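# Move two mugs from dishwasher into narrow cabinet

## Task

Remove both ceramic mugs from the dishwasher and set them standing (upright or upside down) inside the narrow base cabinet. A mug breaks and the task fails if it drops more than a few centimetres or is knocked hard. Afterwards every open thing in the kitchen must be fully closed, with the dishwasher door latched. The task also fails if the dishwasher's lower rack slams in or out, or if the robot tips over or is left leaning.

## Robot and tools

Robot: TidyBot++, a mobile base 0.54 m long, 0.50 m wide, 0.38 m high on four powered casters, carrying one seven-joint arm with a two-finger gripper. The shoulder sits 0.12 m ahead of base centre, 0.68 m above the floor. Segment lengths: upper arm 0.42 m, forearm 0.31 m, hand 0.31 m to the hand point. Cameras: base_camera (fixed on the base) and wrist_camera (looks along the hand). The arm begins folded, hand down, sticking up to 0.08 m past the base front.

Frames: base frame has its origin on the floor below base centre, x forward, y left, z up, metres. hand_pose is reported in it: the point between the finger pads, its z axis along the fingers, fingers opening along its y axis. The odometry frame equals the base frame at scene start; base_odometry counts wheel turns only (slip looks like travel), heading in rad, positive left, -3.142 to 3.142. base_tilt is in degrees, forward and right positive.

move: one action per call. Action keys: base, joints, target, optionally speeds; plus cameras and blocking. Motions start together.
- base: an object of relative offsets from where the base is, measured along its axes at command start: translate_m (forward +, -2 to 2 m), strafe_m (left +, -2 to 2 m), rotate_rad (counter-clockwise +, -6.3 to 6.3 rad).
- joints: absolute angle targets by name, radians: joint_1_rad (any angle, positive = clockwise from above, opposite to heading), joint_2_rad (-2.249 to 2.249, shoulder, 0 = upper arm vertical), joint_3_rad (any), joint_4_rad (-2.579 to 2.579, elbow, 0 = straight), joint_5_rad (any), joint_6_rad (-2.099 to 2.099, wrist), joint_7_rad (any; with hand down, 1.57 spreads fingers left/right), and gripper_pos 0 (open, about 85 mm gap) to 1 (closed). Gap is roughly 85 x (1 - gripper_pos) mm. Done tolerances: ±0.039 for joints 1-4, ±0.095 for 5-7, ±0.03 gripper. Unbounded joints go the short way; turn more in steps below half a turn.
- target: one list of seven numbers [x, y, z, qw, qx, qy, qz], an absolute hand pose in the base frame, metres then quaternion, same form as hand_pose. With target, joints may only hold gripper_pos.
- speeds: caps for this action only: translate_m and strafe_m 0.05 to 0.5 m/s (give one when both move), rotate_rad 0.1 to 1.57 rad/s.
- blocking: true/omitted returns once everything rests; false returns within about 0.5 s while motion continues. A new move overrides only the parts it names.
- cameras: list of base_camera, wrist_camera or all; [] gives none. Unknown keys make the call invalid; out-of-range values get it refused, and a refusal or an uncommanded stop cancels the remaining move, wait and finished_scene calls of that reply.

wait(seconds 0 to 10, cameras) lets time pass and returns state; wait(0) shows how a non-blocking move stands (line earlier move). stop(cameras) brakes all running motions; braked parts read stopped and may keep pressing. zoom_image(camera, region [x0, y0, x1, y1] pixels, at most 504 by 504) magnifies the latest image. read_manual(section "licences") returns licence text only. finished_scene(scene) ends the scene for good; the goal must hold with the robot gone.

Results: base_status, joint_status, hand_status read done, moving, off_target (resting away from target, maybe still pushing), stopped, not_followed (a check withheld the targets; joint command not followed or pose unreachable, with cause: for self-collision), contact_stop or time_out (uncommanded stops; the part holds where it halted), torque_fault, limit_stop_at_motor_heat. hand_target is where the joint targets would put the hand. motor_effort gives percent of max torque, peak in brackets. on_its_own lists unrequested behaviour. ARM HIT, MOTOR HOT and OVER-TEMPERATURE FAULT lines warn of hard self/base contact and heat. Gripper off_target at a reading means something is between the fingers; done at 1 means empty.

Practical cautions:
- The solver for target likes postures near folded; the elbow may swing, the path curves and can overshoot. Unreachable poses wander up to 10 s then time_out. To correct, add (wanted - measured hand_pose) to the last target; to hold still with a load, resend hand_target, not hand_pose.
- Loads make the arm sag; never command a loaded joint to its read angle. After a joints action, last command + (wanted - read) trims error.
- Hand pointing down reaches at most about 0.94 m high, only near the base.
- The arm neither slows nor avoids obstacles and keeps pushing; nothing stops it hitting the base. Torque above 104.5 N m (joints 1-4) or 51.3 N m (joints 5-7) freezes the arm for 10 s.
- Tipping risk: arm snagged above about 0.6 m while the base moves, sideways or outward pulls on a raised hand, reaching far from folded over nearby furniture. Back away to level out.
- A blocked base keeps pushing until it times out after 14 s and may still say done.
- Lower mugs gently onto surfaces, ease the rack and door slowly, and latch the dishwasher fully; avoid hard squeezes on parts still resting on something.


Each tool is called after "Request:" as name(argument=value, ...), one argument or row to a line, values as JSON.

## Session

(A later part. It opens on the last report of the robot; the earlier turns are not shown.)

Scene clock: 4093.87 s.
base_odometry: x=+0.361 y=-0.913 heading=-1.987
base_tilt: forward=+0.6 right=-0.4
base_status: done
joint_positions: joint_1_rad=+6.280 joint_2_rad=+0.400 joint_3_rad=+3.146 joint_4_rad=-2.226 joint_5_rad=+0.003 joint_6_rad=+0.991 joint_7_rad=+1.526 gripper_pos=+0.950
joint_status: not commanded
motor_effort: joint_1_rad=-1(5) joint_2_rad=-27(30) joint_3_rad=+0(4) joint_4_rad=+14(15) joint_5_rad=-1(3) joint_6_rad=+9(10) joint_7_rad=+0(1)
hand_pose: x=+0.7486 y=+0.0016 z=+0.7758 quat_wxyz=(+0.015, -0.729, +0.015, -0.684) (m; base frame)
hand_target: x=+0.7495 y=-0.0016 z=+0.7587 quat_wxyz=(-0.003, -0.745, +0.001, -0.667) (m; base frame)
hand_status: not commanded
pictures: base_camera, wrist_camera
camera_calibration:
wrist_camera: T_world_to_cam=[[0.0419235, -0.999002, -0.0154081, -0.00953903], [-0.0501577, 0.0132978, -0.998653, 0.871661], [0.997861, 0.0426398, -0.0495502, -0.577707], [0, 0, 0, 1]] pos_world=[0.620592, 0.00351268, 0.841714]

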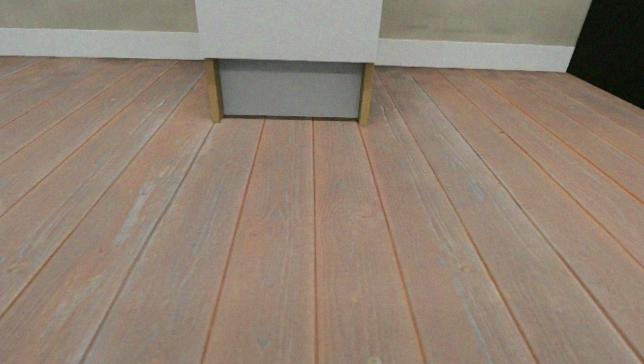

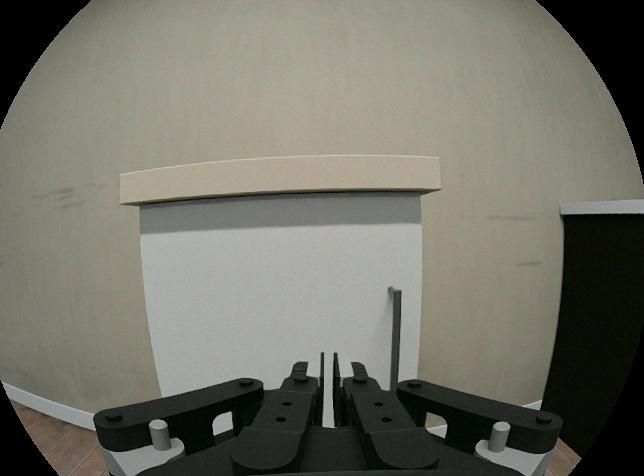

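Request:
move(
  base={"strafe_m": -0.07},
  speeds={"strafe_m": 0.15},
  cameras=["wrist_camera"],
)

Request:
move(
  base={"translate_m": 0.2},
  speeds={"translate_m": 0.15},
  cameras=["wrist_camera"],
)

Scene clock: 4114.23 s.
move: done
base_odometry: x=+0.297 y=-0.884 heading=-1.986
base_tilt: forward=+0.5 right=-0.3
base_status: done
joint_positions: joint_1_rad=+6.280 joint_2_rad=+0.400 joint_3_rad=+3.146 joint_4_rad=-2.226 joint_5_rad=+0.003 joint_6_rad=+0.991 joint_7_rad=+1.526 gripper_pos=+0.950
joint_status: not commanded
motor_effort: joint_1_rad=-1(3) joint_2_rad=-27(27) joint_3_rad=+0(2) joint_4_rad=+14(14) joint_5_rad=-1(2) joint_6_rad=+9(10) joint_7_rad=+0(1)
hand_pose: x=+0.7486 y=+0.0016 z=+0.7758 quat_wxyz=(+0.015, -0.729, +0.015, -0.684) (m; base frame)
hand_target: x=+0.7495 y=-0.0016 z=+0.7587 quat_wxyz=(-0.003, -0.745, +0.001, -0.667) (m; base frame)
hand_status: not commanded
pictures: wrist_camera
camera_calibration:
wrist_camera: T_world_to_cam=[[0.0419235, -0.999002, -0.0154081, -0.00943913], [-0.0501577, 0.0132978, -0.998653, 0.871659], [0.997861, 0.0426398, -0.0495502, -0.577711], [0, 0, 0, 1]] pos_world=[0.620592, 0.00361268, 0.841714]

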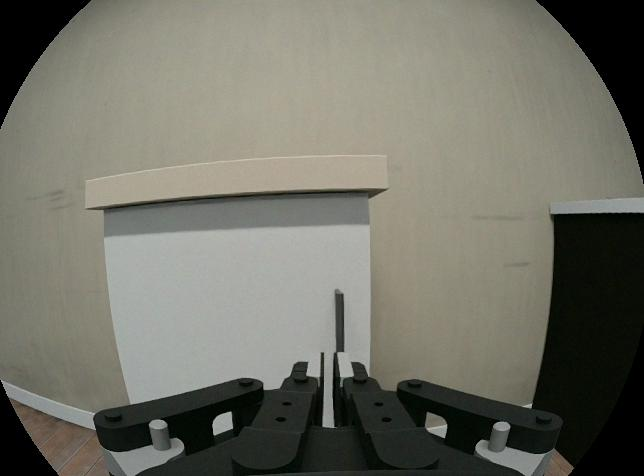

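Scene clock: 4116.23 s.
move: done
base_odometry: x=+0.216 y=-1.067 heading=-1.987
base_tilt: forward=+0.5 right=-0.3
base_status: done
joint_positions: joint_1_rad=+6.280 joint_2_rad=+0.400 joint_3_rad=+3.146 joint_4_rad=-2.226 joint_5_rad=+0.003 joint_6_rad=+0.991 joint_7_rad=+1.526 gripper_pos=+0.950
joint_status: not commanded
motor_effort: joint_1_rad=-1(1) joint_2_rad=-27(29) joint_3_rad=+0(1) joint_4_rad=+14(15) joint_5_rad=-1(3) joint_6_rad=+9(10) joint_7_rad=+0(1)
hand_pose: x=+0.7485 y=+0.0016 z=+0.7758 quat_wxyz=(+0.015, -0.729, +0.015, -0.684) (m; base frame)
hand_target: x=+0.7495 y=-0.0016 z=+0.7587 quat_wxyz=(-0.003, -0.745, +0.001, -0.667) (m; base frame)
hand_status: not commanded
pictures: wrist_camera
camera_calibration:
wrist_camera: T_world_to_cam=[[0.0419233, -0.999002, -0.0154111, -0.00943225], [-0.0501578, 0.0133009, -0.998653, 0.871654], [0.997861, 0.0426398, -0.0495501, -0.577612], [0, 0, 0, 1]] pos_world=[0.620492, 0.00361267, 0.841714]

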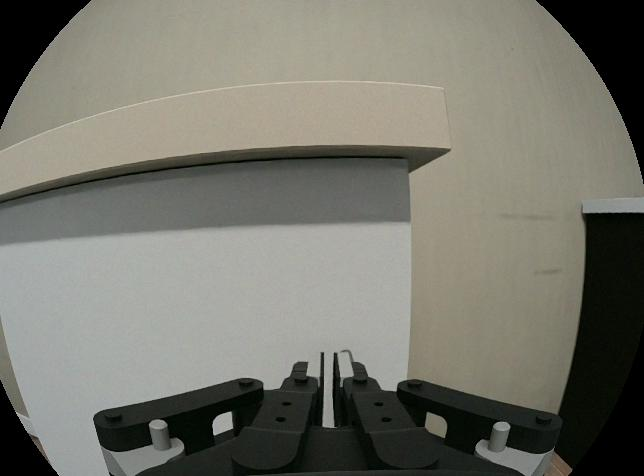

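Request:
move(
  joints={"joint_2_rad": 0.315, "joint_4_rad": -2.181, "joint_6_rad": 0.85},
  base={"strafe_m": -0.02},
  speeds={"strafe_m": 0.1},
  cameras=["wrist_camera"],
)

Request:
move(
  base={"translate_m": 0.05},
  speeds={"translate_m": 0.05},
  cameras=["wrist_camera"],
)

Scene clock: 4129.97 s.
move: done
base_odometry: x=+0.198 y=-1.060 heading=-1.987
base_tilt: forward=+0.5 right=-0.3
base_status: done
joint_positions: joint_1_rad=+6.282 joint_2_rad=+0.319 joint_3_rad=+3.147 joint_4_rad=-2.197 joint_5_rad=+0.003 joint_6_rad=+0.903 joint_7_rad=+1.526 gripper_pos=+0.950
joint_status: all done
motor_effort: joint_1_rad=-1(3) joint_2_rad=-26(30) joint_3_rad=+0(2) joint_4_rad=+15(16) joint_5_rad=-1(2) joint_6_rad=+9(10) joint_7_rad=+0(1)
hand_pose: x=+0.7461 y=+0.0001 z=+0.8136 quat_wxyz=(+0.014, -0.722, +0.015, -0.692) (m; base frame)
hand_target: x=+0.7490 y=-0.0017 z=+0.8074 quat_wxyz=(-0.002, -0.733, +0.001, -0.680) (m; base frame)
hand_status: not commanded
pictures: wrist_camera
camera_calibration:
wrist_camera: T_world_to_cam=[[0.0396617, -0.999111, -0.0142898, -0.00952825], [-0.027706, 0.0131959, -0.999529, 0.893198], [0.998829, 0.040039, -0.027158, -0.592294], [0, 0, 0, 1]] pos_world=[0.616725, 0.00240849, 0.876555]

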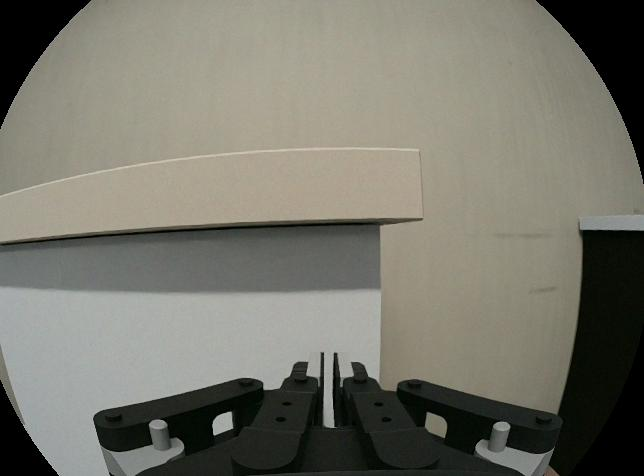

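Scene clock: 4131.50 s.
move: done
base_odometry: x=+0.177 y=-1.105 heading=-1.987
base_tilt: forward=+0.5 right=-0.3
base_status: done
joint_positions: joint_1_rad=+6.282 joint_2_rad=+0.301 joint_3_rad=+3.147 joint_4_rad=-2.216 joint_5_rad=+0.003 joint_6_rad=+0.898 joint_7_rad=+1.526 gripper_pos=+0.950
joint_status: not commanded
motor_effort: joint_1_rad=+0(2) joint_2_rad=-22(27) joint_3_rad=+1(1) joint_4_rad=+20(25) joint_5_rad=-1(3) joint_6_rad=+9(10) joint_7_rad=+0(1)
hand_pose: x=+0.7386 y=+0.0001 z=+0.8139 quat_wxyz=(+0.014, -0.724, +0.015, -0.690) (m; base frame)
hand_target: x=+0.7490 y=-0.0017 z=+0.8074 quat_wxyz=(-0.002, -0.733, +0.001, -0.680) (m; base frame)
hand_status: not commanded
pictures: wrist_camera
camera_calibration:
wrist_camera: T_world_to_cam=[[0.0395724, -0.99911, -0.014628, -0.00887691], [-0.0337115, 0.0132962, -0.999343, 0.897584], [0.998648, 0.0400395, -0.0331553, -0.579717], [0, 0, 0, 1]] pos_world=[0.609544, 0.00240817, 0.877644]

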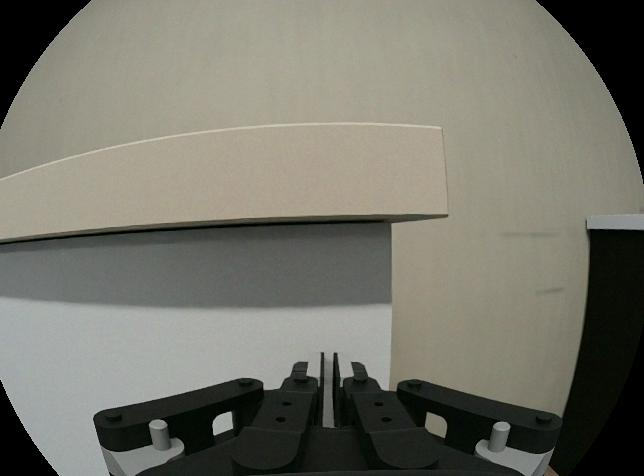

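Request:
move(
  base={"translate_m": 0.015},
  speeds={"translate_m": 0.05},
  cameras=["wrist_camera"],
)

Scene clock: 4139.27 s.
move: done
base_odometry: x=+0.171 y=-1.118 heading=-1.987
base_tilt: forward=+0.5 right=-0.3
base_status: done
joint_positions: joint_1_rad=+6.282 joint_2_rad=+0.270 joint_3_rad=+3.147 joint_4_rad=-2.252 joint_5_rad=+0.003 joint_6_rad=+0.895 joint_7_rad=+1.526 gripper_pos=+0.950
joint_status: not commanded
motor_effort: joint_1_rad=-1(2) joint_2_rad=-17(22) joint_3_rad=+0(2) joint_4_rad=+27(31) joint_5_rad=+0(2) joint_6_rad=+8(10) joint_7_rad=+0(1)
hand_pose: x=+0.7246 y=+0.0001 z=+0.8136 quat_wxyz=(+0.014, -0.727, +0.016, -0.687) (m; base frame)
hand_target: x=+0.7490 y=-0.0017 z=+0.8074 quat_wxyz=(-0.002, -0.733, +0.001, -0.680) (m; base frame)
hand_status: not commanded
pictures: wrist_camera
camera_calibration:
wrist_camera: T_world_to_cam=[[0.0393345, -0.999111, -0.0151665, -0.00782057], [-0.0424178, 0.013495, -0.999009, 0.902915], [0.998325, 0.0399388, -0.0418493, -0.558499], [0, 0, 0, 1]] pos_world=[0.596171, 0.00230735, 0.878528]

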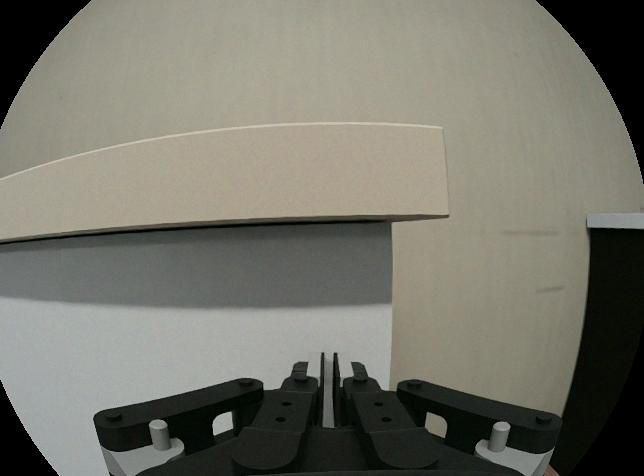

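Request:
move(
  base={"translate_m": -0.1},
  speeds={"translate_m": 0.1},
  cameras=["wrist_camera"],
)

Request:
move(
  base={"translate_m": -0.25},
  speeds={"translate_m": 0.4},
  cameras=["wrist_camera", "base_camera"],
)

Scene clock: 4149.43 s.
move: done
base_odometry: x=+0.211 y=-1.027 heading=-1.987
base_tilt: forward=+0.6 right=-0.3
base_status: done
joint_positions: joint_1_rad=+6.282 joint_2_rad=+0.304 joint_3_rad=+3.147 joint_4_rad=-2.191 joint_5_rad=+0.003 joint_6_rad=+0.892 joint_7_rad=+1.526 gripper_pos=+0.950
joint_status: not commanded
motor_effort: joint_1_rad=-1(2) joint_2_rad=-26(27) joint_3_rad=+0(1) joint_4_rad=+16(25) joint_5_rad=-1(2) joint_6_rad=+9(11) joint_7_rad=+0(1)
hand_pose: x=+0.7454 y=+0.0001 z=+0.8224 quat_wxyz=(+0.014, -0.718, +0.015, -0.695) (m; base frame)
hand_target: x=+0.7490 y=-0.0017 z=+0.8074 quat_wxyz=(-0.002, -0.733, +0.001, -0.680) (m; base frame)
hand_status: not commanded
pictures: wrist_camera
camera_calibration:
wrist_camera: T_world_to_cam=[[0.0397991, -0.999111, -0.013902, -0.00989389], [-0.018003, 0.0131938, -0.999751, 0.895001], [0.999046, 0.0400395, -0.0174619, -0.59946], [0, 0, 0, 1]] pos_world=[0.615394, 0.00230849, 0.884173]

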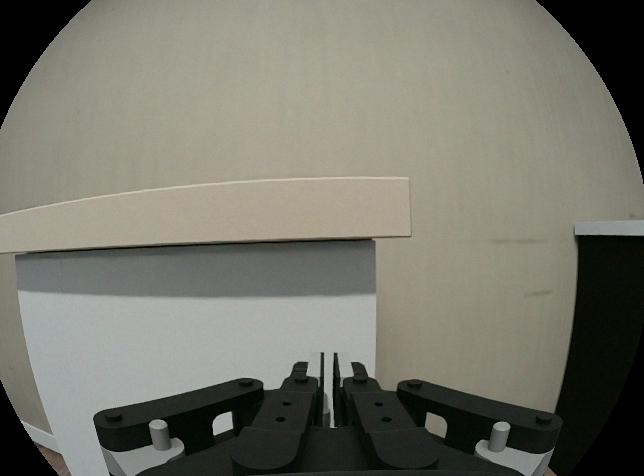

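Scene clock: 4151.17 s.
move: done
base_odometry: x=+0.312 y=-0.798 heading=-1.987
base_tilt: forward=+0.5 right=-0.3
base_status: done
joint_positions: joint_1_rad=+6.282 joint_2_rad=+0.304 joint_3_rad=+3.147 joint_4_rad=-2.191 joint_5_rad=+0.003 joint_6_rad=+0.892 joint_7_rad=+1.526 gripper_pos=+0.950
joint_status: not commanded
motor_effort: joint_1_rad=-1(2) joint_2_rad=-25(27) joint_3_rad=+0(1) joint_4_rad=+15(17) joint_5_rad=-1(2) joint_6_rad=+9(10) joint_7_rad=+0(1)
hand_pose: x=+0.7455 y=+0.0001 z=+0.8225 quat_wxyz=(+0.014, -0.718, +0.015, -0.696) (m; base frame)
hand_target: x=+0.7490 y=-0.0017 z=+0.8074 quat_wxyz=(-0.002, -0.733, +0.001, -0.680) (m; base frame)
hand_status: not commanded
pictures: base_camera, wrist_camera
camera_calibration:
wrist_camera: T_world_to_cam=[[0.039802, -0.999111, -0.0138942, -0.00990518], [-0.017803, 0.0131939, -0.999754, 0.894983], [0.999049, 0.0400396, -0.017262, -0.599736], [0, 0, 0, 1]] pos_world=[0.615494, 0.00230849, 0.884273]

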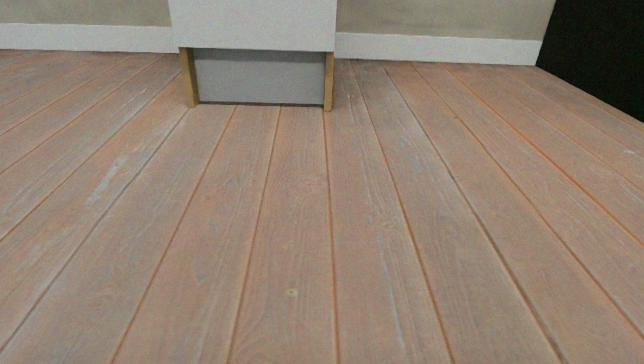

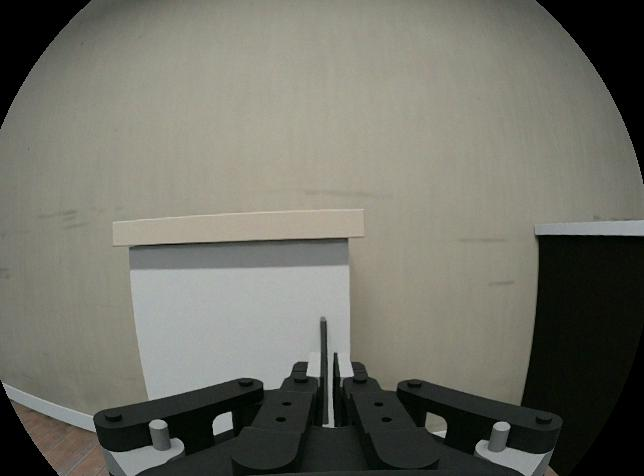

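Request:
move(
  base={"rotate_rad": 1.62},
  cameras=["base_camera", "wrist_camera"],
)

Scene clock: 4156.00 s.
move: done
base_odometry: x=+0.312 y=-0.798 heading=-0.367
base_tilt: forward=+0.5 right=-0.4
base_status: done
joint_positions: joint_1_rad=+6.279 joint_2_rad=+0.304 joint_3_rad=+3.143 joint_4_rad=-2.191 joint_5_rad=+0.003 joint_6_rad=+0.892 joint_7_rad=+1.526 gripper_pos=+0.950
joint_status: not commanded
motor_effort: joint_1_rad=-1(4) joint_2_rad=-25(28) joint_3_rad=+0(2) joint_4_rad=+15(16) joint_5_rad=-1(3) joint_6_rad=+8(10) joint_7_rad=+0(1)
hand_pose: x=+0.7455 y=+0.0042 z=+0.8227 quat_wxyz=(+0.017, -0.718, +0.013, -0.696) (m; base frame)
hand_target: x=+0.7490 y=-0.0017 z=+0.8074 quat_wxyz=(-0.002, -0.733, +0.001, -0.680) (m; base frame)
hand_status: not commanded
pictures: base_camera, wrist_camera
camera_calibration:
wrist_camera: T_world_to_cam=[[0.0467812, -0.998789, -0.0152044, -0.00983651], [-0.0175429, 0.0143973, -0.999742, 0.894866], [0.998751, 0.0470359, -0.0168481, -0.600074], [0, 0, 0, 1]] pos_world=[0.615483, 0.00551677, 0.884376]

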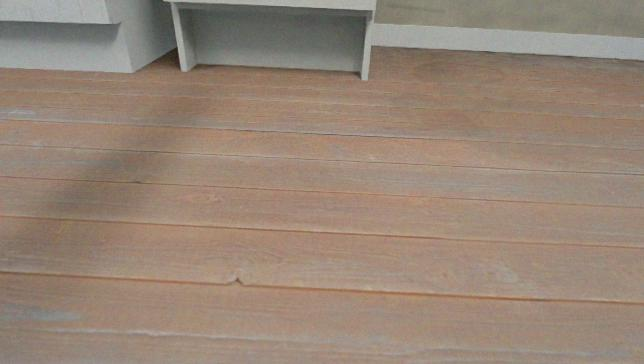

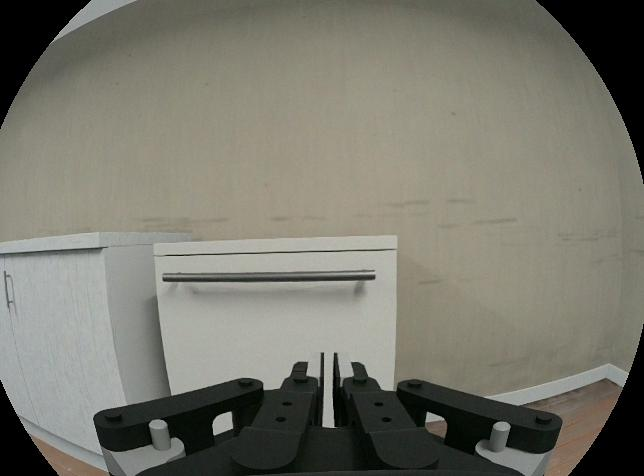

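Request:
zoom_image(
  camera="wrist_camera",
  region=[140, 220, 420, 320],
)

Request:
zoom_image(
  camera="base_camera",
  region=[140, 0, 400, 100],
)

Scaled by 1.800.

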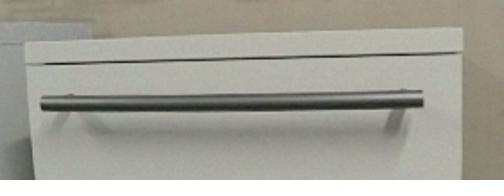

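Scaled by 1.938.

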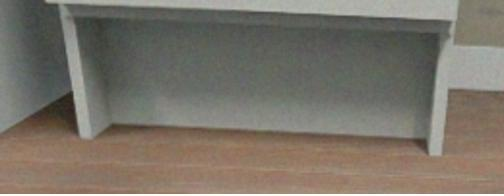

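Request:
finished_scene(
  scene=1,
)

The scene is finished: the task was done.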